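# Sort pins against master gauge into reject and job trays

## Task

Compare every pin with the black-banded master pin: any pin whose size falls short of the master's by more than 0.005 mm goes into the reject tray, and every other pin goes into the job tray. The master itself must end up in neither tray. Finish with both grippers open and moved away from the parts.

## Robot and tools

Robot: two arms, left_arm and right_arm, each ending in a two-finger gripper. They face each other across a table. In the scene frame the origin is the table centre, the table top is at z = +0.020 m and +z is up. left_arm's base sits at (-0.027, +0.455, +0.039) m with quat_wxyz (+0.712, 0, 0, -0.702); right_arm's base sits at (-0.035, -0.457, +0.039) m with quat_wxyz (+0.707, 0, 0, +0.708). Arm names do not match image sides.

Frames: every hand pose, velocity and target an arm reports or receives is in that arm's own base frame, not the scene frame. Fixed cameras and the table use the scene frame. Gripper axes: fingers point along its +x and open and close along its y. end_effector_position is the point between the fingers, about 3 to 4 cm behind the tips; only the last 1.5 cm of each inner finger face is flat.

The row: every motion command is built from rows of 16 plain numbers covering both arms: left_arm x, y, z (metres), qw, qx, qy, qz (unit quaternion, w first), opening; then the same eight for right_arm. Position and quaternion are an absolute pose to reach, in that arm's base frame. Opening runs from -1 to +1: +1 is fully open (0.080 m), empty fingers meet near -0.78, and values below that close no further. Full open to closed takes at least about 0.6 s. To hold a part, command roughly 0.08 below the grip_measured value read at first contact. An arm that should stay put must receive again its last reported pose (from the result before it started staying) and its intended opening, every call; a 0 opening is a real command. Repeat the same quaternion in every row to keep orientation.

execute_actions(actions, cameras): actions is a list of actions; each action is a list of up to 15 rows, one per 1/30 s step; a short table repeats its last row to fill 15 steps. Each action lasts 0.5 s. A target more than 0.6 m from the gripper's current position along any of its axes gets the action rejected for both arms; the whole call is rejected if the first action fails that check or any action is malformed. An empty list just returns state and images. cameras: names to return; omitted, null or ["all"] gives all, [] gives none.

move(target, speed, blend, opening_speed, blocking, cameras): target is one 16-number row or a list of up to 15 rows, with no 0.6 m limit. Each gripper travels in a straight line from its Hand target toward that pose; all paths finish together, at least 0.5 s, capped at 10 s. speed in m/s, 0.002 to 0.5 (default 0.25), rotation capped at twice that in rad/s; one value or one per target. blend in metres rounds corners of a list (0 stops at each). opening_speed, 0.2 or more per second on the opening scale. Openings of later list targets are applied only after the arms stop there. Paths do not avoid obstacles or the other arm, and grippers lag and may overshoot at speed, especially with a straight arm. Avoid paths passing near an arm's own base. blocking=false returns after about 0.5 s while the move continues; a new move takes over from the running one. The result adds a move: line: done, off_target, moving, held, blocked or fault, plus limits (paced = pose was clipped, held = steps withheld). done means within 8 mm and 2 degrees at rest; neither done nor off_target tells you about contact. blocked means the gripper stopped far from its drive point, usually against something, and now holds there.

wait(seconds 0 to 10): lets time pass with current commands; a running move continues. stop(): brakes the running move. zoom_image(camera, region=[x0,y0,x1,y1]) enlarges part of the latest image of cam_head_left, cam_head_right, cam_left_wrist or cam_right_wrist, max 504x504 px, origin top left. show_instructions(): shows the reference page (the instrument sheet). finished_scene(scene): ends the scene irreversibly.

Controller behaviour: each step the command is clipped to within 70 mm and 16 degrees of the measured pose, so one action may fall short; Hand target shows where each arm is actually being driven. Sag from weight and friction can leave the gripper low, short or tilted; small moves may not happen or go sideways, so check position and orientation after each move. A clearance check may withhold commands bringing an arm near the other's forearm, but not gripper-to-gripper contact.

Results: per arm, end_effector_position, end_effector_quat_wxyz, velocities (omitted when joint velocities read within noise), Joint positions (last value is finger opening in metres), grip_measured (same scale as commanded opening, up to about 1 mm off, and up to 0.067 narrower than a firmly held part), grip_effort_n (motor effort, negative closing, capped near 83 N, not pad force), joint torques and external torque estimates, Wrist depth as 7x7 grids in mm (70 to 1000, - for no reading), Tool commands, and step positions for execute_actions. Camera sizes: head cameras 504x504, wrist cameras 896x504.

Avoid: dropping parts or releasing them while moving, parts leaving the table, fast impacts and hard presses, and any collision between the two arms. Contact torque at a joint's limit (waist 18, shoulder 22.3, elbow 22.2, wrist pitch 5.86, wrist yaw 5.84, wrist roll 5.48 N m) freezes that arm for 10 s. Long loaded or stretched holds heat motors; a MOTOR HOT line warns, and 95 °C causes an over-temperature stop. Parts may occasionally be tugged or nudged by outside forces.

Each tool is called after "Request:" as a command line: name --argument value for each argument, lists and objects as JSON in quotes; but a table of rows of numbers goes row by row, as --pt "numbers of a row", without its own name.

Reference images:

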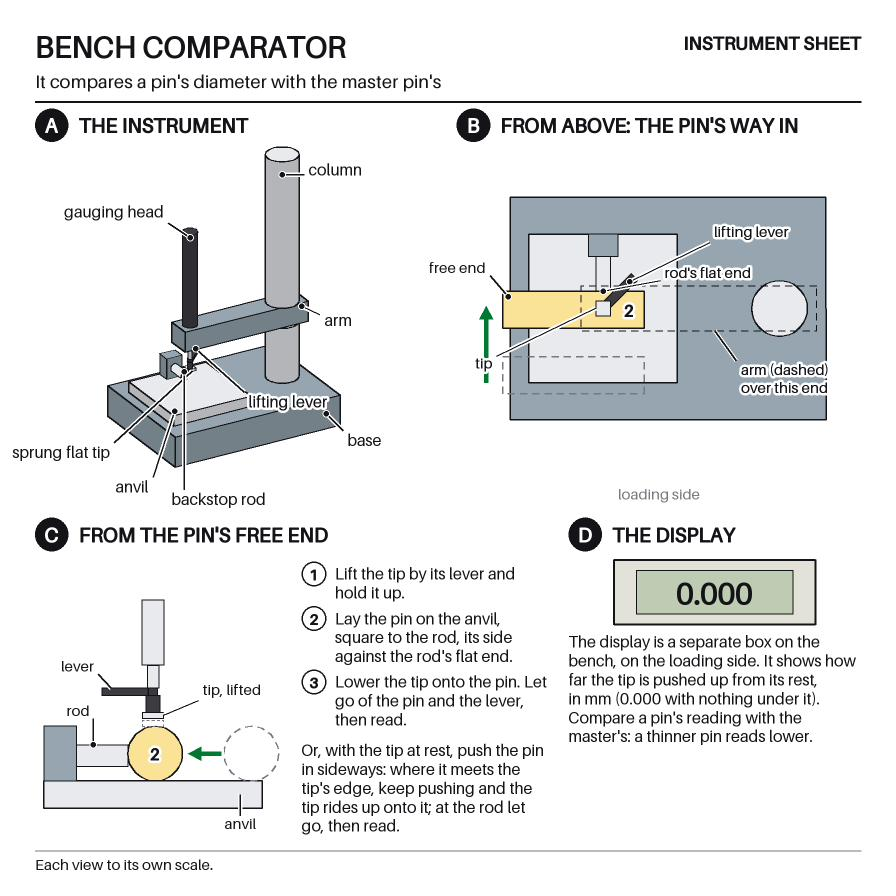

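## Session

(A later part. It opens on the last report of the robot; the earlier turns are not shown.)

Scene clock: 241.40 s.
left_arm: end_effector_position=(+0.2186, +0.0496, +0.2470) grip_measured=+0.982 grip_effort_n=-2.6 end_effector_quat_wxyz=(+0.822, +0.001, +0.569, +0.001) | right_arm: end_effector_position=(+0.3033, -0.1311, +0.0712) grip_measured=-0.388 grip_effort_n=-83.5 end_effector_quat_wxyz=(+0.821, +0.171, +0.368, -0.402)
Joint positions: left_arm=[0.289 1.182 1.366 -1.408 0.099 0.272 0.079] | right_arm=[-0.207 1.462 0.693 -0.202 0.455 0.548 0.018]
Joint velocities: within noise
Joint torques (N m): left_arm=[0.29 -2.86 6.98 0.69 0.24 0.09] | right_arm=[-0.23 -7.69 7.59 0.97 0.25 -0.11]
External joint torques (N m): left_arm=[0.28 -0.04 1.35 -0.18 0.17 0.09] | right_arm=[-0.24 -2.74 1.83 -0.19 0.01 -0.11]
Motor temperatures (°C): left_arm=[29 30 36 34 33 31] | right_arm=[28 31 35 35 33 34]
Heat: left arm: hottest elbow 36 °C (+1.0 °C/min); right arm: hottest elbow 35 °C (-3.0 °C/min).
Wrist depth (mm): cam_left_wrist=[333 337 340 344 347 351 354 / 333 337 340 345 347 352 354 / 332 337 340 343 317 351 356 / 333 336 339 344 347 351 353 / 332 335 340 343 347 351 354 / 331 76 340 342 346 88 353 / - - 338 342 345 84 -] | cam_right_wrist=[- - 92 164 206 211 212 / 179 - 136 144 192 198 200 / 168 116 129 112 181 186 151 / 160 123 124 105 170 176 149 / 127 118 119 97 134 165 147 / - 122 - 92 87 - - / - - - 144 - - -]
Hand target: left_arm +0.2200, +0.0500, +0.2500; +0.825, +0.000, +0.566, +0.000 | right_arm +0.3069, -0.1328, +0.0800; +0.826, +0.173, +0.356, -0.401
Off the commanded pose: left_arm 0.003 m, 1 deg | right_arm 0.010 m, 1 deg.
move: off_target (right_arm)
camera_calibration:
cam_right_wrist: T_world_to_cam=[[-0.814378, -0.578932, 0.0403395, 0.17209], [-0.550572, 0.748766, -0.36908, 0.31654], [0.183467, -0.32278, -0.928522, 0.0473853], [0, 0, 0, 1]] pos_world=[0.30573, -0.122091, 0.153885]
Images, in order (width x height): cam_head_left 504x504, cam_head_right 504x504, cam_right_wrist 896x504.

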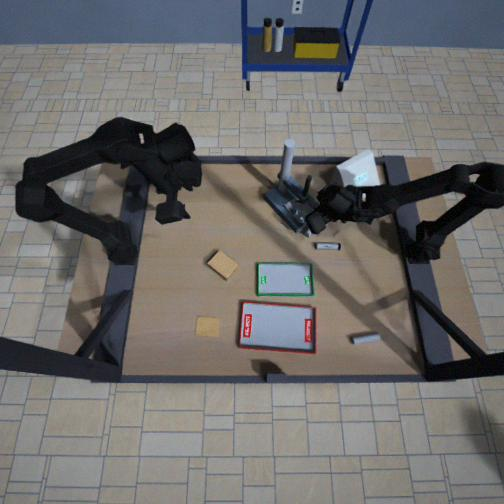

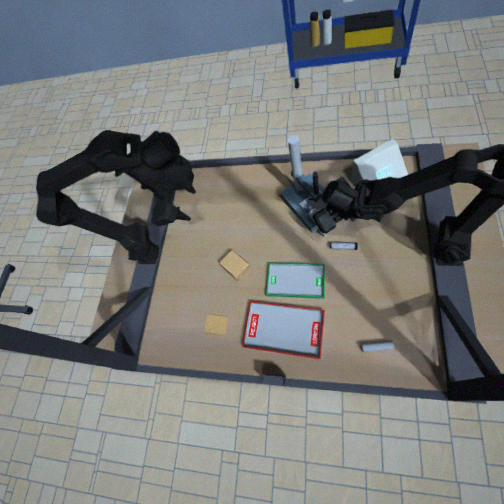

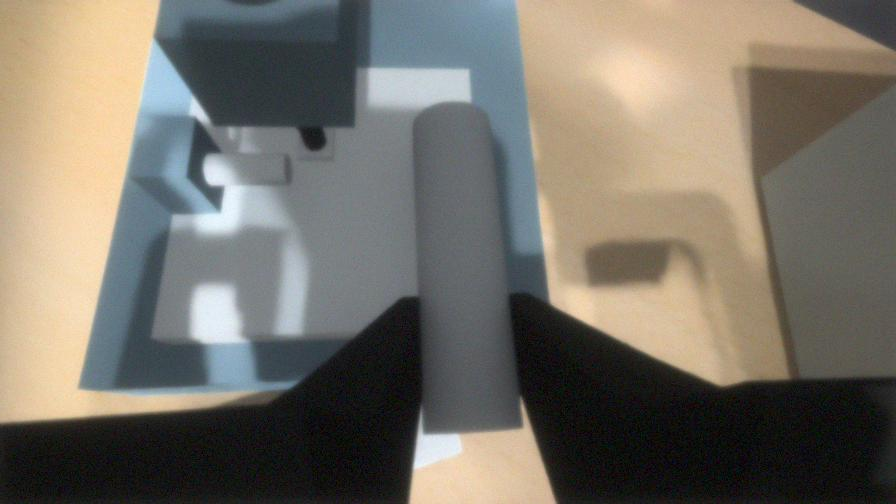

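Request:
move --pt "0.22 0.05 0.25 0.825 0 0.566 0 1 0.3070 -0.1328 0.055 0.8259 0.1731 0.3565 -0.4010 -0.48" --cameras '["cam_right_wrist"]' --speed '[0.05]'

Scene clock: 246.63 s.
left_arm: end_effector_position=(+0.2186, +0.0496, +0.2470) grip_measured=+0.982 grip_effort_n=-3.0 end_effector_quat_wxyz=(+0.822, +0.001, +0.569, +0.001) | right_arm: end_effector_position=(+0.3114, -0.1334, +0.0657) grip_measured=-0.388 grip_effort_n=-83.5 end_effector_quat_wxyz=(+0.832, +0.176, +0.342, -0.400)
Joint positions: left_arm=[0.289 1.182 1.366 -1.408 0.099 0.272 0.079] | right_arm=[-0.207 1.49 0.659 -0.081 0.458 0.548 0.018]
Joint velocities: within noise
Joint torques (N m): left_arm=[0.3 -2.87 6.97 0.69 0.24 0.09] | right_arm=[-0.2 -3.77 4.68 1.15 0.11 -0.1]
External joint torques (N m): left_arm=[0.3 0.01 1.32 -0.18 0.17 0.09] | right_arm=[-0.22 1.26 -0.95 -0.07 -0.13 -0.1]
Motor temperatures (°C): left_arm=[29 30 36 34 33 31] | right_arm=[28 32 35 35 33 34]
Heat: left arm: hottest elbow 36 °C (+1.0 °C/min); right arm: hottest elbow 35 °C (-3.0 °C/min).
Wrist depth (mm): cam_left_wrist=[334 338 340 344 347 351 354 / 333 337 340 344 348 351 355 / 333 336 339 344 319 352 356 / 333 336 340 343 347 351 352 / 332 335 339 343 346 351 355 / 331 76 339 343 345 88 353 / - - 339 343 346 84 -] | cam_right_wrist=[201 - - 167 208 210 208 / 188 - - 155 190 195 195 / 176 109 115 112 176 181 177 / 165 122 124 105 165 170 159 / 155 117 116 97 104 160 157 / - 119 - 92 87 - - / - - - 124 - - -]
Hand target: left_arm +0.2200, +0.0500, +0.2500; +0.825, +0.000, +0.566, +0.000 | right_arm +0.3067, -0.1327, +0.0552; +0.826, +0.173, +0.357, -0.401
Off the commanded pose: left_arm 0.003 m, 1 deg | right_arm 0.012 m, 2 deg.
move: off_target (right_arm)
camera_calibration:
cam_right_wrist: T_world_to_cam=[[-0.816982, -0.576655, 0.0029619, 0.18117], [-0.526881, 0.744357, -0.410279, 0.315467], [0.234385, -0.336751, -0.911955, 0.0212513], [0, 0, 0, 1]] pos_world=[0.309245, -0.123192, 0.148273]
Images, in order (width x height): cam_right_wrist 896x504.

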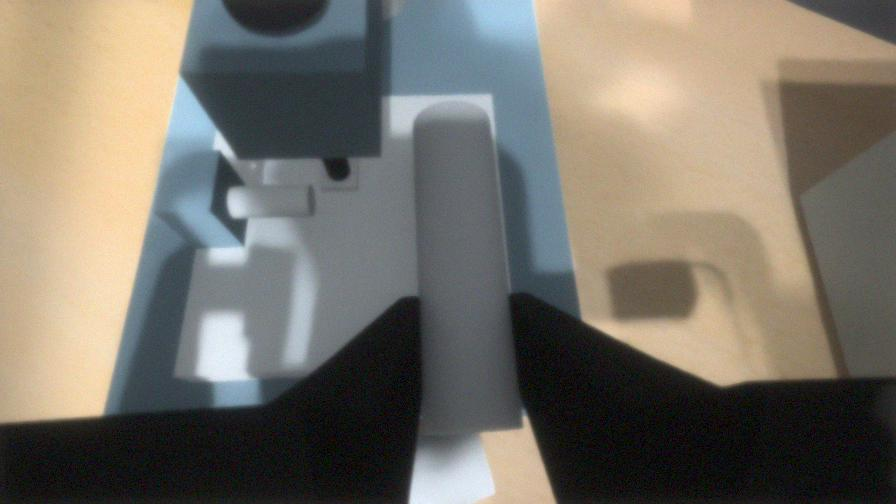

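Request:
zoom_image --camera "cam_right_wrist" --region '[100, 60, 604, 504]'

Scaled by 1.000.

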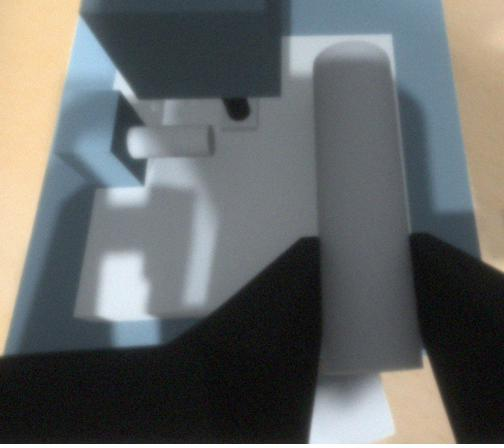

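Request:
move --pt "0.22 0.05 0.25 0.825 0 0.566 0 1 0.3070 -0.1328 0.061 0.8278 0.1710 0.3522 -0.4019 -0.48" --pt "0.22 0.05 0.25 0.825 0 0.566 0 1 0.3290 -0.1180 0.0625 0.8278 0.1710 0.3522 -0.4019 -0.48" --cameras '["cam_right_wrist"]' --speed '[0.04]'

speed must be one number or one for each of the 2 targets, got a list of 1; nothing of the call was run

Request:
move --pt "0.22 0.05 0.25 0.825 0 0.566 0 1 0.3070 -0.1328 0.061 0.8278 0.1710 0.3522 -0.4019 -0.48" --pt "0.22 0.05 0.25 0.825 0 0.566 0 1 0.3290 -0.1180 0.0625 0.8278 0.1710 0.3522 -0.4019 -0.48" --cameras '["cam_right_wrist"]' --speed 0.04

Scene clock: 298.77 s.
left_arm: end_effector_position=(+0.2186, +0.0496, +0.2470) grip_measured=+0.982 grip_effort_n=-2.6 end_effector_quat_wxyz=(+0.822, +0.001, +0.569, +0.001) | right_arm: end_effector_position=(+0.3264, -0.1216, +0.0663) grip_measured=-0.388 grip_effort_n=-83.5 end_effector_quat_wxyz=(+0.828, +0.170, +0.346, -0.407)
Joint positions: left_arm=[0.289 1.182 1.366 -1.408 0.099 0.272 0.079] | right_arm=[-0.143 1.551 0.728 -0.131 0.512 0.605 0.018]
Joint velocities: within noise
Joint torques (N m): left_arm=[0.29 -2.86 6.96 0.69 0.24 0.09] | right_arm=[0.72 -4.73 6.65 0.91 -0.05 0.12]
External joint torques (N m): left_arm=[0.3 -0.05 1.31 -0.2 0.17 0.09] | right_arm=[0.71 0.7 1.04 -0.26 -0.32 0.12]
Motor temperatures (°C): left_arm=[29 30 36 34 33 31] | right_arm=[28 31 34 37 33 34]
Heat: left arm: hottest elbow 36 °C (+0.0 °C/min); right arm: hottest wrist pitch 37 °C (+2.0 °C/min).
Wrist depth (mm): cam_left_wrist=[333 337 341 346 348 350 353 / 334 337 341 344 348 352 354 / 333 336 340 343 319 352 354 / 332 335 340 343 348 351 353 / 332 335 339 344 345 351 356 / 331 76 339 343 344 88 352 / - - 338 342 346 84 -] | cam_right_wrist=[196 199 - - 175 214 215 / 183 185 - - 159 198 200 / 172 172 116 109 146 184 186 / 162 159 122 105 134 172 172 / 153 126 115 97 94 162 163 / - - - 92 87 - - / - - - 123 - - -]
Hand target: left_arm +0.2200, +0.0500, +0.2500; +0.825, +0.000, +0.566, +0.000 | right_arm +0.3288, -0.1180, +0.0625; +0.828, +0.171, +0.352, -0.402
Off the commanded pose: left_arm 0.003 m, 1 deg | right_arm 0.006 m, 1 deg.
move: done
camera_calibration:
cam_right_wrist: T_world_to_cam=[[-0.821885, -0.569191, 0.0229411, 0.201435], [-0.52712, 0.744633, -0.409472, 0.314944], [0.215985, -0.348632, -0.912034, 0.0268177], [0, 0, 0, 1]] pos_world=[0.325777, -0.110513, 0.148798]
Images, in order (width x height): cam_right_wrist 896x504.

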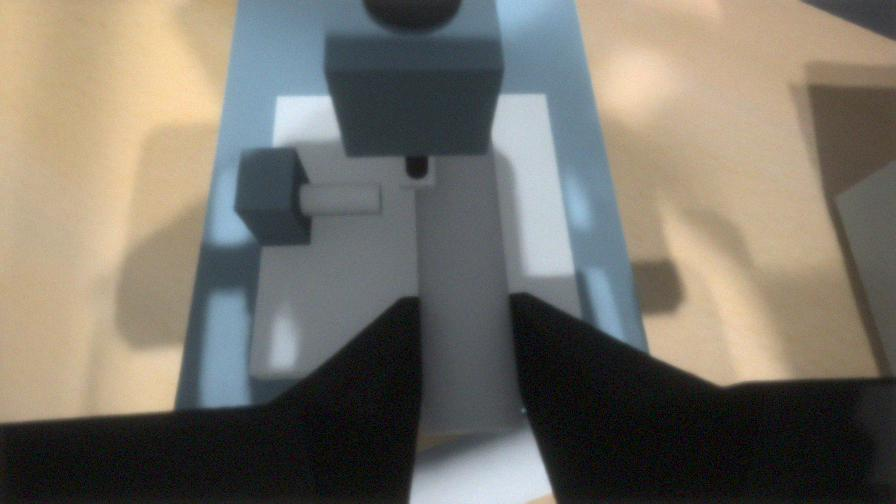

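Request:
move --pt "0.22 0.05 0.25 0.825 0 0.566 0 1 0.3385 -0.1106 0.0625 0.8278 0.1710 0.3522 -0.4019 -0.48" --pt "0.22 0.05 0.25 0.825 0 0.566 0 1 0.3385 -0.1106 0.0610 0.8278 0.1710 0.3522 -0.4019 -0.48" --cameras '["cam_right_wrist"]' --speed 0.04

Request:
move --pt "0.22 0.05 0.25 0.825 0 0.566 0 1 0.3385 -0.1106 0.0610 0.8278 0.1710 0.3522 -0.4019 0.0" --pt "0.22 0.05 0.25 0.825 0 0.566 0 1 0.3163 -0.0834 0.095 0.8278 0.1710 0.3522 -0.4019 0.0" --pt "0.22 0.05 0.25 0.825 0 0.566 0 1 0.21 -0.11 0.17 0.8278 0.1710 0.3522 -0.4019 0.0" --cameras '["cam_right_wrist"]' --speed '[0.04, 0.08, 0.25]' --blend '[0, 0.015, 0]' --opening_speed 0.6

Request:
zoom_image --camera "cam_right_wrist" --region '[640, 160, 800, 270]'

Scene clock: 305.90 s.
left_arm: end_effector_position=(+0.2186, +0.0496, +0.2470) grip_measured=+0.982 grip_effort_n=-3.0 end_effector_quat_wxyz=(+0.822, +0.001, +0.569, +0.001) | right_arm: end_effector_position=(+0.3341, -0.1161, +0.0661) grip_measured=-0.388 grip_effort_n=-83.5 end_effector_quat_wxyz=(+0.827, +0.169, +0.345, -0.412)
Joint positions: left_arm=[0.289 1.182 1.366 -1.408 0.099 0.272 0.079] | right_arm=[-0.115 1.583 0.76 -0.147 0.537 0.635 0.018]
Joint velocities: within noise
Joint torques (N m): left_arm=[0.29 -2.87 6.98 0.69 0.24 0.09] | right_arm=[0.94 -4.41 6.76 1.21 -0.32 0.11]
External joint torques (N m): left_arm=[0.28 -0.07 1.35 -0.2 0.17 0.09] | right_arm=[0.94 1.23 1.2 0.07 -0.6 0.11]
Motor temperatures (°C): left_arm=[29 30 36 34 33 31] | right_arm=[28 32 35 36 33 34]
Heat: left arm: hottest elbow 36 °C (+0.0 °C/min); right arm: hottest wrist pitch 36 °C (+1.0 °C/min).
Wrist depth (mm): cam_left_wrist=[334 338 341 345 347 351 354 / 334 337 340 344 348 351 354 / 333 337 340 343 319 351 355 / 332 336 340 344 347 351 353 / 333 334 339 343 347 351 355 / 330 76 340 342 346 88 353 / - - 338 342 346 84 -] | cam_right_wrist=[197 201 164 - 207 215 217 / 183 186 152 - 159 200 202 / 172 174 111 111 138 185 188 / 162 161 122 105 128 173 175 / 152 152 117 97 104 161 165 / - 145 - 92 87 - - / - - - 123 - - -]
Hand target: left_arm +0.2200, +0.0500, +0.2500; +0.825, +0.000, +0.566, +0.000 | right_arm +0.3382, -0.1105, +0.0611; +0.828, +0.171, +0.352, -0.402
Off the commanded pose: left_arm 0.003 m, 1 deg | right_arm 0.009 m, 1 deg.
move: off_target (right_arm)
camera_calibration:
cam_right_wrist: T_world_to_cam=[[-0.826153, -0.562786, 0.0272686, 0.212769], [-0.522172, 0.746555, -0.412301, 0.313562], [0.21168, -0.354863, -0.910639, 0.0275051], [0, 0, 0, 1]] pos_world=[0.333691, -0.104587, 0.148527]
Images, in order (width x height): cam_right_wrist 896x504.

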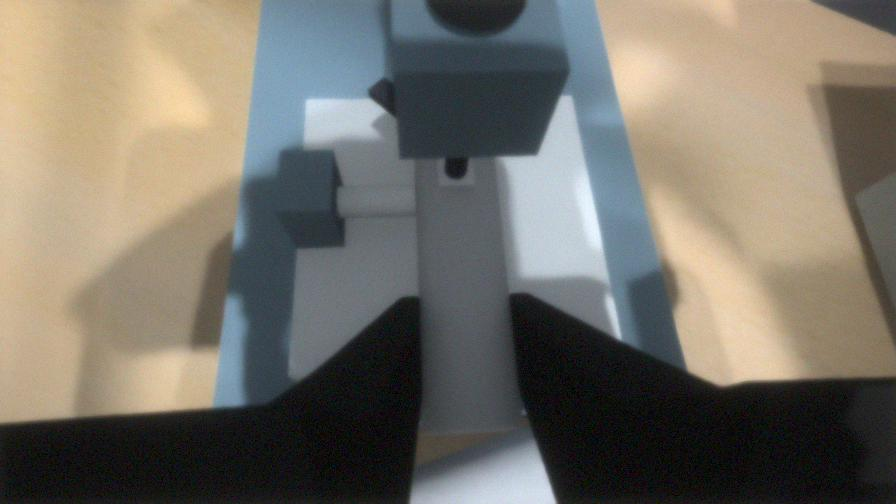

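Scene clock: 308.80 s.
left_arm: end_effector_position=(+0.2186, +0.0496, +0.2470) grip_measured=+0.982 grip_effort_n=-2.6 end_effector_quat_wxyz=(+0.822, +0.001, +0.569, +0.001) | right_arm: end_effector_position=(+0.2092, -0.1096, +0.1646) grip_measured=-0.004 grip_effort_n=14.7 end_effector_quat_wxyz=(+0.825, +0.169, +0.359, -0.403)
Joint positions: left_arm=[0.289 1.182 1.366 -1.408 0.099 0.272 0.079] | right_arm=[-0.188 0.913 0.741 -0.787 0.474 0.561 0.035]
Joint velocities: within noise
Joint torques (N m): left_arm=[0.29 -2.85 6.97 0.69 0.24 0.09] | right_arm=[-0.22 -3.34 8.17 0.93 0.19 -0.13]
External joint torques (N m): left_arm=[0.28 -0.05 1.36 -0.19 0.17 0.09] | right_arm=[-0.23 -1.51 1.72 -0.25 -0.06 -0.13]
Motor temperatures (°C): left_arm=[29 30 37 34 33 31] | right_arm=[28 32 35 36 33 34]
Heat: left arm: hottest elbow 37 °C (+1.0 °C/min); right arm: hottest wrist pitch 36 °C (+1.0 °C/min).
Wrist depth (mm): cam_left_wrist=[333 337 341 345 348 351 353 / 335 336 341 344 347 350 353 / 334 336 340 344 317 353 355 / 332 337 339 343 348 351 353 / 333 335 339 344 346 350 355 / 332 76 339 342 347 88 354 / - - 338 342 345 84 -] | cam_right_wrist=[313 186 285 332 326 195 199 / 295 201 267 310 204 197 197 / 279 232 247 291 214 209 209 / 262 236 243 274 225 222 226 / 248 245 97 259 93 234 263 / 238 - - 244 82 - - / - - - 233 - - -]
Hand target: left_arm +0.2200, +0.0500, +0.2500; +0.825, +0.000, +0.566, +0.000 | right_arm +0.2099, -0.1100, +0.1699; +0.828, +0.171, +0.352, -0.402
Off the commanded pose: left_arm 0.003 m, 1 deg | right_arm 0.005 m, 1 deg.
move: done
camera_calibration:
cam_right_wrist: T_world_to_cam=[[-0.816061, -0.576946, 0.0343153, 0.105782], [-0.543146, 0.745248, -0.386778, 0.28411], [0.197577, -0.334273, -0.921534, 0.152927], [0, 0, 0, 1]] pos_world=[0.210423, -0.0995827, 0.247185]
Images, in order (width x height): cam_right_wrist 896x504.

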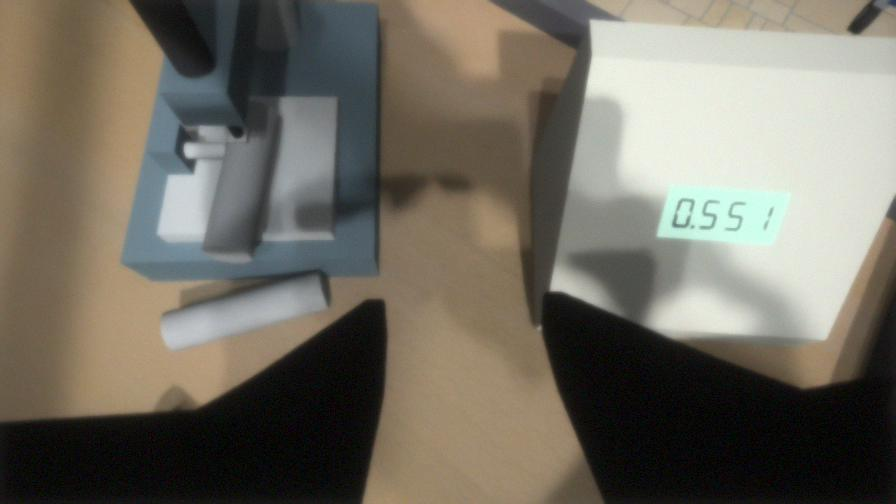

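Scaled by 3.150 from the camera's 896x504 image, which has a finer 1280x720 frame.

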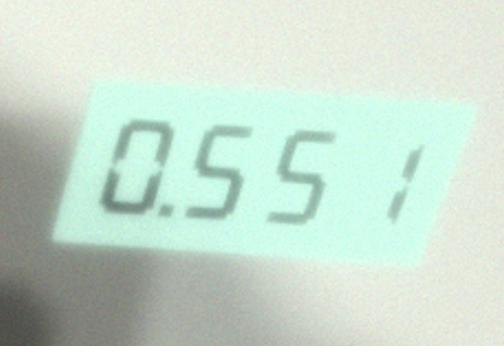

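Request:
move --pt "0.22 0.05 0.25 0.825 0 0.566 0 1 0.3120 -0.0905 0.090 0.8278 0.1710 0.3522 -0.4019 0.05" --pt "0.22 0.05 0.25 0.825 0 0.566 0 1 0.3335 -0.1190 0.0568 0.8278 0.1710 0.3522 -0.4019 0.05" --cameras '["cam_right_wrist"]' --speed '[0.25, 0.08]' --blend '[0.003, 0]'

Scene clock: 317.93 s.
left_arm: end_effector_position=(+0.2186, +0.0496, +0.2470) grip_measured=+0.982 grip_effort_n=-2.6 end_effector_quat_wxyz=(+0.822, +0.001, +0.569, +0.001) | right_arm: end_effector_position=(+0.3334, -0.1178, +0.0614) grip_measured=+0.046 grip_effort_n=14.7 end_effector_quat_wxyz=(+0.830, +0.173, +0.345, -0.401)
Joint positions: left_arm=[0.289 1.182 1.366 -1.408 0.099 0.272 0.079] | right_arm=[-0.132 1.582 0.736 -0.106 0.506 0.611 0.037]
Joint velocities: within noise
Joint torques (N m): left_arm=[0.29 -2.87 6.98 0.68 0.24 0.1] | right_arm=[-0.36 -4.76 6.31 1.05 0.13 -0.15]
External joint torques (N m): left_arm=[0.29 -0.1 1.4 -0.17 0.17 0.1] | right_arm=[-0.41 0.89 0.76 -0.12 -0.13 -0.15]
Motor temperatures (°C): left_arm=[29 30 37 34 33 31] | right_arm=[28 32 38 35 33 34]
Heat: left arm: hottest elbow 37 °C (+1.0 °C/min); right arm: hottest elbow 38 °C (+3.0 °C/min).
Wrist depth (mm): cam_left_wrist=[333 337 340 344 347 350 353 / 333 336 340 343 348 351 354 / 333 336 341 344 318 351 356 / 334 336 340 344 347 351 353 / 332 334 339 342 346 349 355 / 331 76 339 343 347 88 353 / - - 339 341 346 84 -] | cam_right_wrist=[192 195 156 - 164 205 206 / 179 180 136 - 148 189 191 / 168 169 110 108 130 176 179 / 158 157 118 99 120 164 167 / 149 148 110 94 103 154 157 / 142 - 81 88 91 - - / - - 82 120 118 - -]
Hand target: left_arm +0.2200, +0.0500, +0.2500; +0.825, +0.000, +0.566, +0.000 | right_arm +0.3334, -0.1189, +0.0568; +0.828, +0.171, +0.352, -0.402
Off the commanded pose: left_arm 0.003 m, 1 deg | right_arm 0.005 m, 1 deg.
move: done
camera_calibration:
cam_right_wrist: T_world_to_cam=[[-0.816214, -0.577596, 0.0133435, 0.207115], [-0.532025, 0.74241, -0.407156, 0.314977], [0.225265, -0.339426, -0.913261, 0.0202556], [0, 0, 0, 1]] pos_world=[0.332063, -0.107338, 0.14398]
Images, in order (width x height): cam_right_wrist 896x504.

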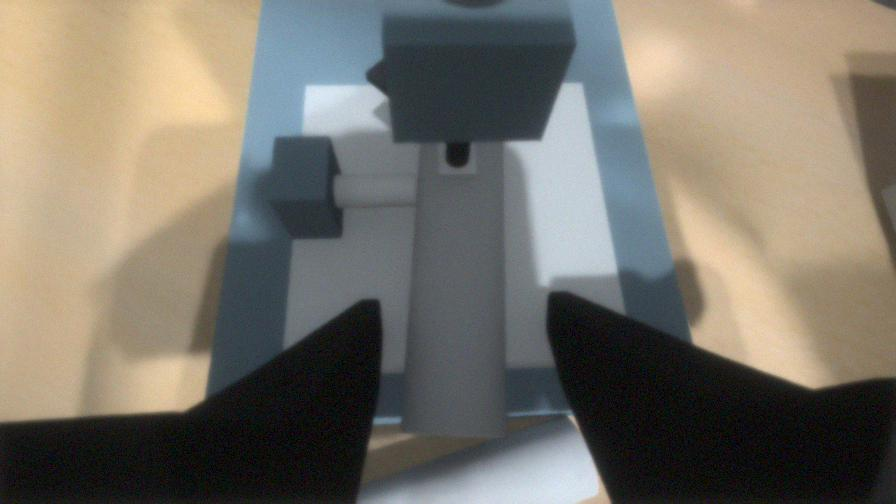

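Request:
move --pt "0.22 0.05 0.25 0.825 0 0.566 0 1 0.3335 -0.1190 0.0568 0.8278 0.1710 0.3522 -0.4019 -0.48" --pt "0.22 0.05 0.25 0.825 0 0.566 0 1 0.3110 -0.1370 0.0590 0.8278 0.1710 0.3522 -0.4019 -0.48" --pt "0.22 0.05 0.25 0.825 0 0.566 0 1 0.300 -0.128 0.11 0.8278 0.1710 0.3522 -0.4019 -0.48" --pt "0.22 0.05 0.25 0.825 0 0.566 0 1 0.30 0.08 0.13 0.9239 0 0.3827 0 -0.48" --pt "0.22 0.05 0.25 0.825 0 0.566 0 1 0.355 0.200 0.11 0.9239 0 0.3827 0 -0.48" --cameras '["cam_right_wrist"]' --speed '[0.05, 0.06, 0.12, 0.2, 0.2]' --blend '[0, 0.003, 0.02, 0.03, 0]' --opening_speed 0.8

Scene clock: 332.63 s.
left_arm: end_effector_position=(+0.2186, +0.0496, +0.2470) grip_measured=+0.982 grip_effort_n=-2.6 end_effector_quat_wxyz=(+0.822, +0.001, +0.569, +0.001) | right_arm: end_effector_position=(+0.3505, +0.1973, +0.1040) grip_measured=-0.381 grip_effort_n=-83.5 end_effector_quat_wxyz=(+0.921, -0.005, +0.391, +0.001)
Joint positions: left_arm=[0.289 1.182 1.366 -1.408 0.099 0.272 0.079] | right_arm=[0.677 1.659 1.011 -0.278 0.452 0.513 0.018]
Joint velocities: within noise
Joint torques (N m): left_arm=[0.3 -2.86 6.97 0.69 0.24 0.1] | right_arm=[0.06 -7.69 8.48 1.2 0.52 0.14]
External joint torques (N m): left_arm=[0.31 -0.05 1.3 -0.22 0.17 0.09] | right_arm=[0.06 -0.88 2.32 -0.03 0.28 0.13]
Motor temperatures (°C): left_arm=[29 30 37 34 33 31] | right_arm=[28 32 39 36 33 34]
Heat: left arm: hottest elbow 37 °C (+1.0 °C/min); right arm: hottest elbow 39 °C (+5.0 °C/min).
Wrist depth (mm): cam_left_wrist=[334 337 341 345 348 351 353 / 334 336 341 343 347 352 354 / 333 336 340 343 318 352 356 / 332 335 339 343 346 350 352 / 332 335 340 343 346 352 354 / 331 76 339 343 346 88 354 / - - 338 342 346 84 -] | cam_right_wrist=[231 233 237 242 249 254 259 / 215 217 222 221 229 233 241 / 202 203 207 106 216 219 223 / 192 191 195 98 203 206 209 / 182 182 185 92 179 193 196 / 175 172 - 87 87 - - / - - - 169 - - -]
Hand target: left_arm +0.2200, +0.0500, +0.2500; +0.825, +0.000, +0.566, +0.000 | right_arm +0.3549, +0.1999, +0.1100; +0.924, +0.000, +0.383, +0.000
Off the commanded pose: left_arm 0.003 m, 1 deg | right_arm 0.008 m, 1 deg.
move: done
camera_calibration:
cam_right_wrist: T_world_to_cam=[[-0.0438015, -0.99851, 0.0325447, 0.212887], [-0.916547, 0.0272013, -0.399001, 0.382553], [0.397521, -0.0473056, -0.916373, 0.0445361], [0, 0, 0, 1]] pos_world=[0.342249, 0.204271, 0.186522]
Images, in order (width x height): cam_right_wrist 896x504.

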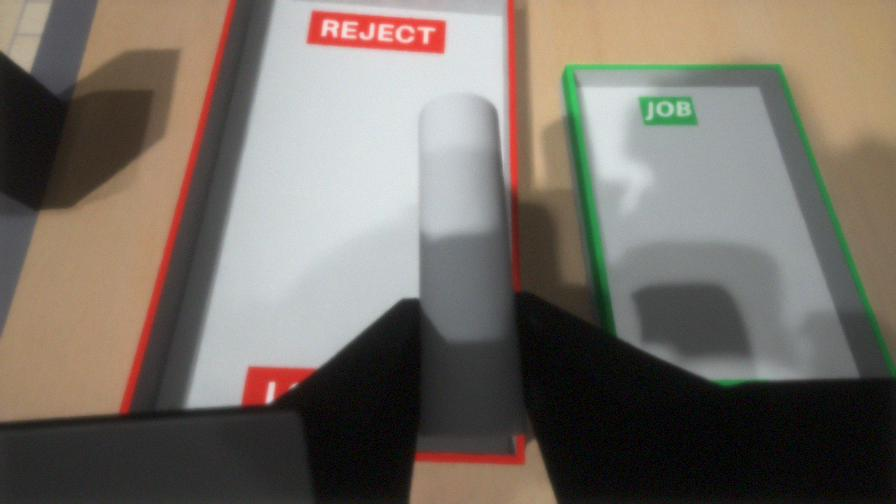

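Request:
move --pt "0.22 0.05 0.25 0.825 0 0.566 0 1 0.375 0.216 0.09 0.9239 0 0.3827 0 -0.48" --pt "0.22 0.05 0.25 0.825 0 0.566 0 1 0.375 0.216 0.040 0.9239 0 0.3827 0 -0.48" --cameras '["cam_right_wrist"]' --speed '[0.1, 0.08]' --blend '[0.005, 0]'

Scene clock: 343.13 s.
left_arm: end_effector_position=(+0.2186, +0.0496, +0.2470) grip_measured=+0.982 grip_effort_n=-3.0 end_effector_quat_wxyz=(+0.822, +0.001, +0.569, +0.001) | right_arm: end_effector_position=(+0.3740, +0.2160, +0.0398) grip_measured=-0.381 grip_effort_n=-83.5 end_effector_quat_wxyz=(+0.923, -0.002, +0.386, +0.002)
Joint positions: left_arm=[0.289 1.182 1.366 -1.408 0.099 0.272 0.079] | right_arm=[0.677 1.89 0.994 -0.018 0.453 0.514 0.018]
Joint velocities: within noise
Joint torques (N m): left_arm=[0.3 -2.86 6.97 0.68 0.24 0.1] | right_arm=[0.05 -8.94 5.83 1.48 0.47 0.11]
External joint torques (N m): left_arm=[0.3 0.03 1.3 -0.19 0.17 0.1] | right_arm=[-0.01 -1.09 0.32 0.25 0.24 0.11]
Motor temperatures (°C): left_arm=[29 30 37 34 33 31] | right_arm=[28 34 40 36 33 34]
Heat: left arm: hottest elbow 37 °C (+1.0 °C/min); right arm: hottest elbow 40 °C (+6.1 °C/min).
Wrist depth (mm): cam_left_wrist=[334 337 341 344 347 352 353 / 332 337 341 344 348 351 354 / 332 337 340 343 317 351 355 / 331 336 340 343 348 352 351 / 333 335 339 342 346 351 354 / 331 76 339 343 346 88 353 / - - 338 342 346 84 -] | cam_right_wrist=[153 152 154 157 159 162 166 / 143 139 144 144 147 152 154 / 132 131 136 107 138 141 143 / 111 125 127 99 130 134 135 / 111 119 120 92 119 126 127 / 111 114 - 87 87 - - / - - - 109 89 - -]
Hand target: left_arm +0.2200, +0.0500, +0.2500; +0.825, +0.000, +0.566, +0.000 | right_arm +0.3750, +0.2160, +0.0399; +0.924, +0.000, +0.383, +0.000
Off the commanded pose: left_arm 0.003 m, 1 deg | right_arm 0.001 m, 0 deg.
move: done
camera_calibration:
cam_right_wrist: T_world_to_cam=[[-0.0453417, -0.99868, 0.0241341, 0.235566], [-0.912198, 0.0315426, -0.408535, 0.37573], [0.407234, -0.0405388, -0.912424, -0.0280182], [0, 0, 0, 1]] pos_world=[0.364831, 0.222268, 0.122249]
Images, in order (width x height): cam_right_wrist 896x504.

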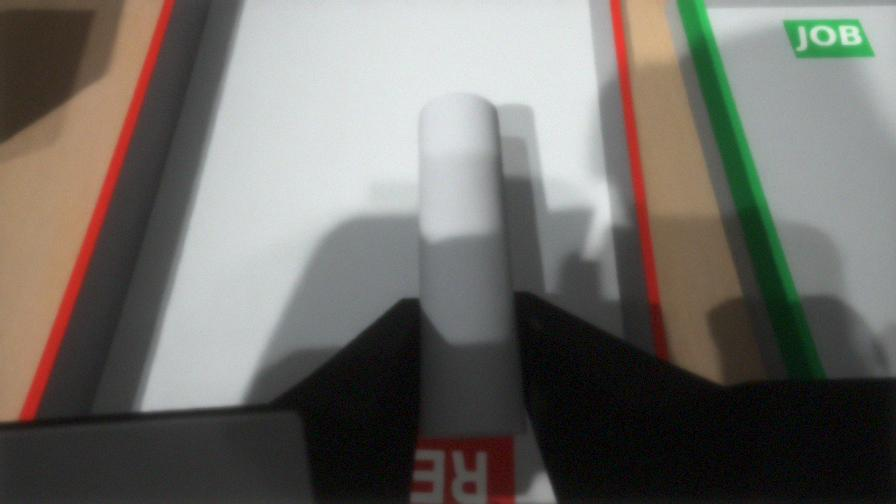

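Request:
move --pt "0.22 0.05 0.25 0.825 0 0.566 0 1 0.375 0.217 0.0310 0.9239 0 0.3827 0 -0.48" --cameras '["cam_right_wrist"]' --speed 0.03

Scene clock: 345.97 s.
left_arm: end_effector_position=(+0.2186, +0.0496, +0.2470) grip_measured=+0.982 grip_effort_n=-3.0 end_effector_quat_wxyz=(+0.822, +0.001, +0.569, +0.001) | right_arm: end_effector_position=(+0.3748, +0.2167, +0.0318) grip_measured=-0.381 grip_effort_n=-83.5 end_effector_quat_wxyz=(+0.923, -0.001, +0.385, +0.002)
Joint positions: left_arm=[0.289 1.182 1.366 -1.408 0.099 0.272 0.079] | right_arm=[0.677 1.913 0.986 0.015 0.453 0.515 0.018]
Joint velocities: within noise
Joint torques (N m): left_arm=[0.3 -2.87 6.97 0.68 0.24 0.1] | right_arm=[0.21 -8.81 5.59 1.48 0.49 0.14]
External joint torques (N m): left_arm=[0.31 -0.04 1.34 -0.19 0.17 0.09] | right_arm=[0.17 -0.94 0.25 0.26 0.26 0.14]
Motor temperatures (°C): left_arm=[29 30 37 34 33 31] | right_arm=[28 35 40 37 33 34]
Heat: left arm: hottest elbow 37 °C (+1.0 °C/min); right arm: hottest elbow 40 °C (+6.0 °C/min).
Wrist depth (mm): cam_left_wrist=[334 337 341 344 348 351 354 / 333 337 340 345 347 352 354 / 333 336 341 344 319 352 355 / 332 336 340 344 347 351 353 / 331 335 339 343 346 351 355 / 332 76 339 343 345 88 354 / - - 339 341 347 84 -] | cam_right_wrist=[145 138 146 148 148 151 155 / 132 131 135 135 139 143 144 / 114 124 126 107 130 132 134 / 109 117 119 99 122 126 126 / 109 111 112 92 115 111 115 / 105 106 - 87 87 - - / - - - 101 100 - -]
Hand target: left_arm +0.2200, +0.0500, +0.2500; +0.825, +0.000, +0.566, +0.000 | right_arm +0.3749, +0.2170, +0.0309; +0.924, +0.000, +0.383, +0.000
Off the commanded pose: left_arm 0.003 m, 1 deg | right_arm 0.001 m, 0 deg.
move: done
camera_calibration:
cam_right_wrist: T_world_to_cam=[[-0.0460455, -0.99869, 0.022296, 0.236871], [-0.911492, 0.0328717, -0.410003, 0.372644], [0.408733, -0.0392014, -0.911812, -0.0364293], [0, 0, 0, 1]] pos_world=[0.365458, 0.222883, 0.114287]
Images, in order (width x height): cam_right_wrist 896x504.

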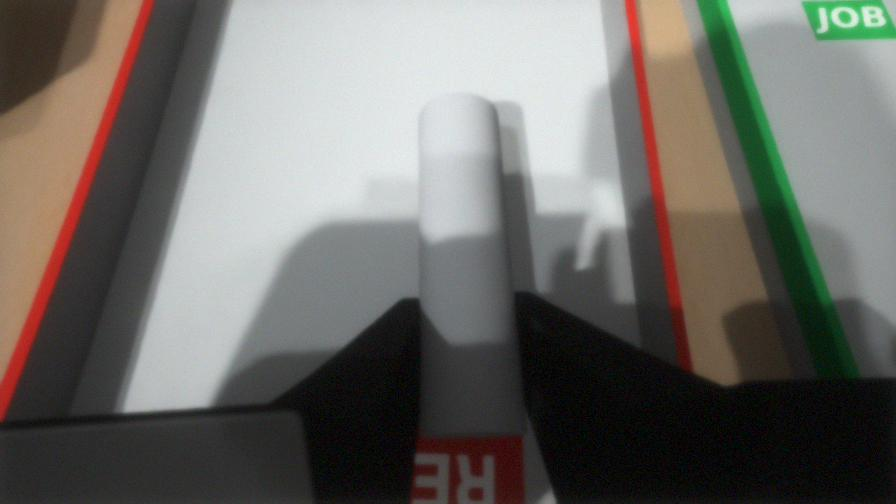

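Request:
move --pt "0.22 0.05 0.25 0.825 0 0.566 0 1 0.375 0.217 0.0303 0.9239 0 0.3827 0 -0.1" --pt "0.22 0.05 0.25 0.825 0 0.566 0 1 0.345 0.217 0.065 0.9239 0 0.3827 0 -0.1" --pt "0.22 0.05 0.25 0.825 0 0.566 0 1 0.24 0.235 0.12 0.9239 0 0.3827 0 0.1" --cameras '["cam_right_wrist"]' --speed '[0.03, 0.08, 0.25]' --blend '[0, 0.02, 0]' --opening_speed 0.5

Scene clock: 352.40 s.
left_arm: end_effector_position=(+0.2186, +0.0496, +0.2470) grip_measured=+0.982 grip_effort_n=-3.0 end_effector_quat_wxyz=(+0.822, +0.001, +0.569, +0.001) | right_arm: end_effector_position=(+0.2392, +0.2328, +0.1132) grip_measured=+0.096 grip_effort_n=14.2 end_effector_quat_wxyz=(+0.921, -0.009, +0.389, -0.003)
Joint positions: left_arm=[0.289 1.182 1.366 -1.408 0.099 0.272 0.079] | right_arm=[1.051 1.509 0.926 -0.548 0.658 0.89 0.039]
Joint velocities: within noise
Joint torques (N m): left_arm=[0.3 -2.87 6.97 0.69 0.24 0.1] | right_arm=[0.21 -7.89 7.46 0.73 0.52 0.14]
External joint torques (N m): left_arm=[0.29 -0.08 1.38 -0.18 0.17 0.1] | right_arm=[0.21 -2.51 1.64 -0.17 0.15 0.13]
Motor temperatures (°C): left_arm=[29 30 37 34 33 31] | right_arm=[28 36 39 36 33 34]
Heat: left arm: hottest elbow 37 °C (+1.0 °C/min); right arm: hottest elbow 39 °C (+5.1 °C/min).
Wrist depth (mm): cam_left_wrist=[333 337 341 344 346 349 353 / 335 338 340 344 348 351 355 / 333 337 340 344 318 351 355 / 333 335 340 342 347 351 353 / 333 335 338 343 347 351 355 / 332 76 339 343 345 88 353 / - - 338 342 346 84 -] | cam_right_wrist=[- 251 259 264 271 279 289 / - 238 241 242 251 258 265 / - 223 221 230 233 241 245 / 963 209 214 218 223 228 232 / 197 198 202 205 93 214 218 / 188 - 86 193 87 - - / - - 86 183 185 - -]
Hand target: left_arm +0.2200, +0.0500, +0.2500; +0.825, +0.000, +0.566, +0.000 | right_arm +0.2400, +0.2350, +0.1200; +0.924, +0.000, +0.383, +0.000
Off the commanded pose: left_arm 0.003 m, 1 deg | right_arm 0.007 m, 1 deg.
move: done
camera_calibration:
cam_right_wrist: T_world_to_cam=[[-0.0484684, -0.997975, 0.0411987, 0.243116], [-0.914639, 0.0277713, -0.403315, 0.283108], [0.401355, -0.05723, -0.914133, 0.100011], [0, 0, 0, 1]] pos_world=[0.230585, 0.240485, 0.195589]
Images, in order (width x height): cam_right_wrist 896x504.

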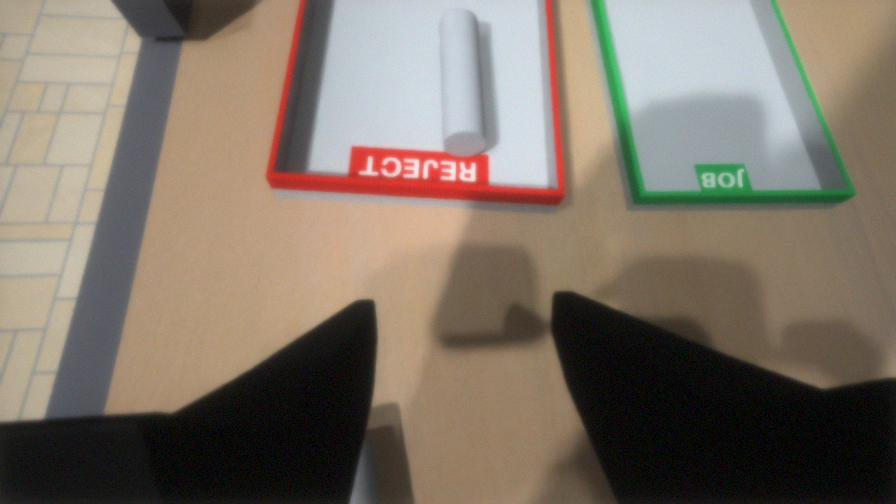

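Request:
move --pt "0.22 0.05 0.25 0.825 0 0.566 0 1 0.16 0.26 0.10 0.9196 -0.0367 0.3809 0.0885 0.1" --pt "0.22 0.05 0.25 0.825 0 0.566 0 1 0.157 0.262 0.055 0.9196 -0.0367 0.3809 0.0885 0.1" --cameras '["cam_right_wrist"]' --speed '[0.2, 0.1]' --blend '[0.01, 0]'

Scene clock: 357.33 s.
left_arm: end_effector_position=(+0.2186, +0.0496, +0.2470) grip_measured=+0.982 grip_effort_n=-3.0 end_effector_quat_wxyz=(+0.822, +0.001, +0.569, +0.001) | right_arm: end_effector_position=(+0.1613, +0.2645, +0.0630) grip_measured=+0.096 grip_effort_n=14.7 end_effector_quat_wxyz=(+0.921, -0.023, +0.378, +0.089)
Joint positions: left_arm=[0.289 1.182 1.366 -1.408 0.099 0.272 0.079] | right_arm=[1.342 1.533 0.721 -0.353 0.703 1.02 0.039]
Joint velocities: within noise
Joint torques (N m): left_arm=[0.3 -2.86 6.98 0.68 0.24 0.1] | right_arm=[1.15 -4.12 4.36 0.82 0.55 0.12]
External joint torques (N m): left_arm=[0.29 -0.06 1.36 -0.19 0.17 0.1] | right_arm=[1.15 0.94 -0.99 -0.04 0.14 0.12]
Motor temperatures (°C): left_arm=[29 30 37 34 33 31] | right_arm=[28 36 40 36 33 34]
Heat: left arm: hottest elbow 37 °C (+1.0 °C/min); right arm: hottest elbow 40 °C (+6.1 °C/min).
Wrist depth (mm): cam_left_wrist=[334 338 340 344 346 351 352 / 334 338 341 344 348 351 356 / 333 337 339 344 318 352 355 / 332 336 340 343 347 352 352 / 333 335 339 343 346 350 355 / 331 76 339 342 346 88 353 / - - 338 342 346 84 -] | cam_right_wrist=[- - 209 212 209 208 208 / - 195 193 195 196 198 199 / - 178 179 181 182 183 185 / 984 166 167 153 169 171 172 / 932 156 158 146 103 160 161 / 863 - 86 144 88 - - / - - 136 140 140 - -]
Hand target: left_arm +0.2200, +0.0500, +0.2500; +0.825, +0.000, +0.566, +0.000 | right_arm +0.1570, +0.2619, +0.0552; +0.920, -0.037, +0.381, +0.089
Off the commanded pose: left_arm 0.003 m, 1 deg | right_arm 0.009 m, 2 deg.
move: off_target (right_arm)
camera_calibration:
cam_right_wrist: T_world_to_cam=[[0.130976, -0.991379, -0.00369773, 0.245248], [-0.899459, -0.117262, -0.420979, 0.227814], [0.416916, 0.058464, -0.907063, 0.053708], [0, 0, 0, 1]] pos_world=[0.150396, 0.266707, 0.145528]
Images, in order (width x height): cam_right_wrist 896x504.

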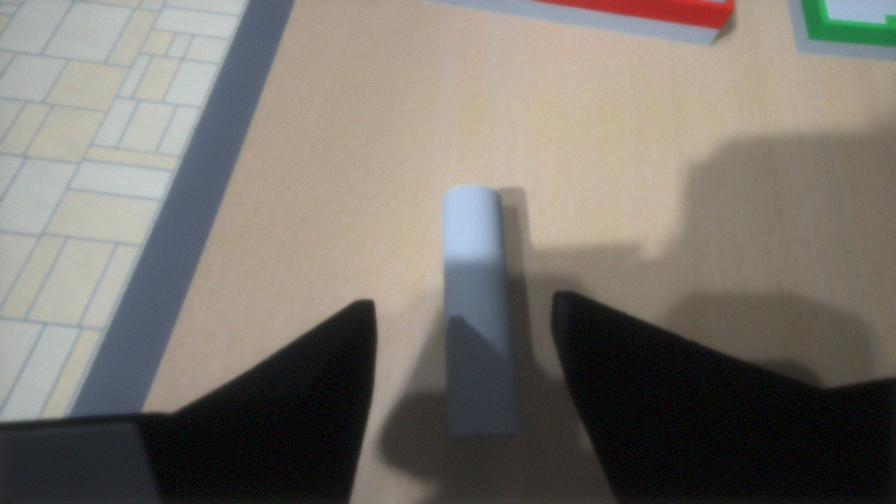

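Request:
move --pt "0.22 0.05 0.25 0.825 0 0.566 0 1 0.157 0.2598 0.022 0.9217 -0.0267 0.3818 0.0645 0.1" --cameras '["cam_right_wrist"]' --speed 0.08

Scene clock: 370.83 s.
left_arm: end_effector_position=(+0.2186, +0.0496, +0.2470) grip_measured=+0.982 grip_effort_n=-3.0 end_effector_quat_wxyz=(+0.822, +0.001, +0.569, +0.001) | right_arm: end_effector_position=(+0.1699, +0.2642, +0.0478) grip_measured=+0.096 grip_effort_n=13.7 end_effector_quat_wxyz=(+0.924, +0.021, +0.376, +0.066)
Joint positions: left_arm=[0.289 1.182 1.366 -1.408 0.099 0.272 0.079] | right_arm=[1.316 1.586 0.69 -0.252 0.709 1.088 0.039]
Joint velocities: within noise
Joint torques (N m): left_arm=[0.29 -2.87 6.97 0.69 0.24 0.09] | right_arm=[3.63 1.85 2.74 1.14 1.05 0.13]
External joint torques (N m): left_arm=[0.28 -0.01 1.33 -0.17 0.17 0.09] | right_arm=[3.67 7.04 -2.3 0.28 0.64 0.13]
Motor temperatures (°C): left_arm=[29 30 37 34 33 31] | right_arm=[28 34 38 35 33 34]
Heat: left arm: hottest elbow 37 °C (+0.0 °C/min); right arm: hottest elbow 38 °C (+2.0 °C/min).
Wrist depth (mm): cam_left_wrist=[334 337 342 344 347 351 354 / 333 337 339 344 348 351 353 / 333 336 340 343 318 351 356 / 332 335 340 343 347 351 353 / 333 335 339 343 346 350 355 / 332 76 340 342 345 88 353 / - - 339 342 345 84 -] | cam_right_wrist=[- - 205 201 197 193 189 / - 195 189 185 182 178 174 / - 177 174 170 168 165 162 / - 164 162 141 156 153 151 / 996 153 153 145 103 144 142 / 930 - 86 140 88 - - / - - 130 130 127 - -]
Hand target: left_arm +0.2200, +0.0500, +0.2500; +0.825, +0.000, +0.566, +0.000 | right_arm +0.1573, +0.2579, +0.0241; +0.922, -0.027, +0.381, +0.065
Off the commanded pose: left_arm 0.003 m, 1 deg | right_arm 0.029 m, 5 deg.
move: off_target (right_arm)
camera_calibration:
cam_right_wrist: T_world_to_cam=[[0.0555473, -0.996273, -0.0659919, 0.260863], [-0.904707, -0.0222607, -0.425451, 0.205106], [0.422397, 0.083336, -0.902572, 0.0285843], [0, 0, 0, 1]] pos_world=[0.158997, 0.262074, 0.130277]
Images, in order (width x height): cam_right_wrist 896x504.

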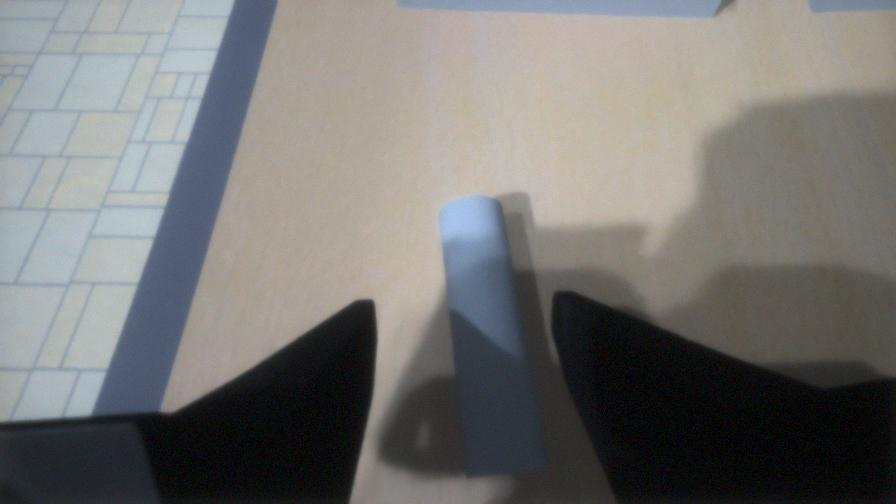

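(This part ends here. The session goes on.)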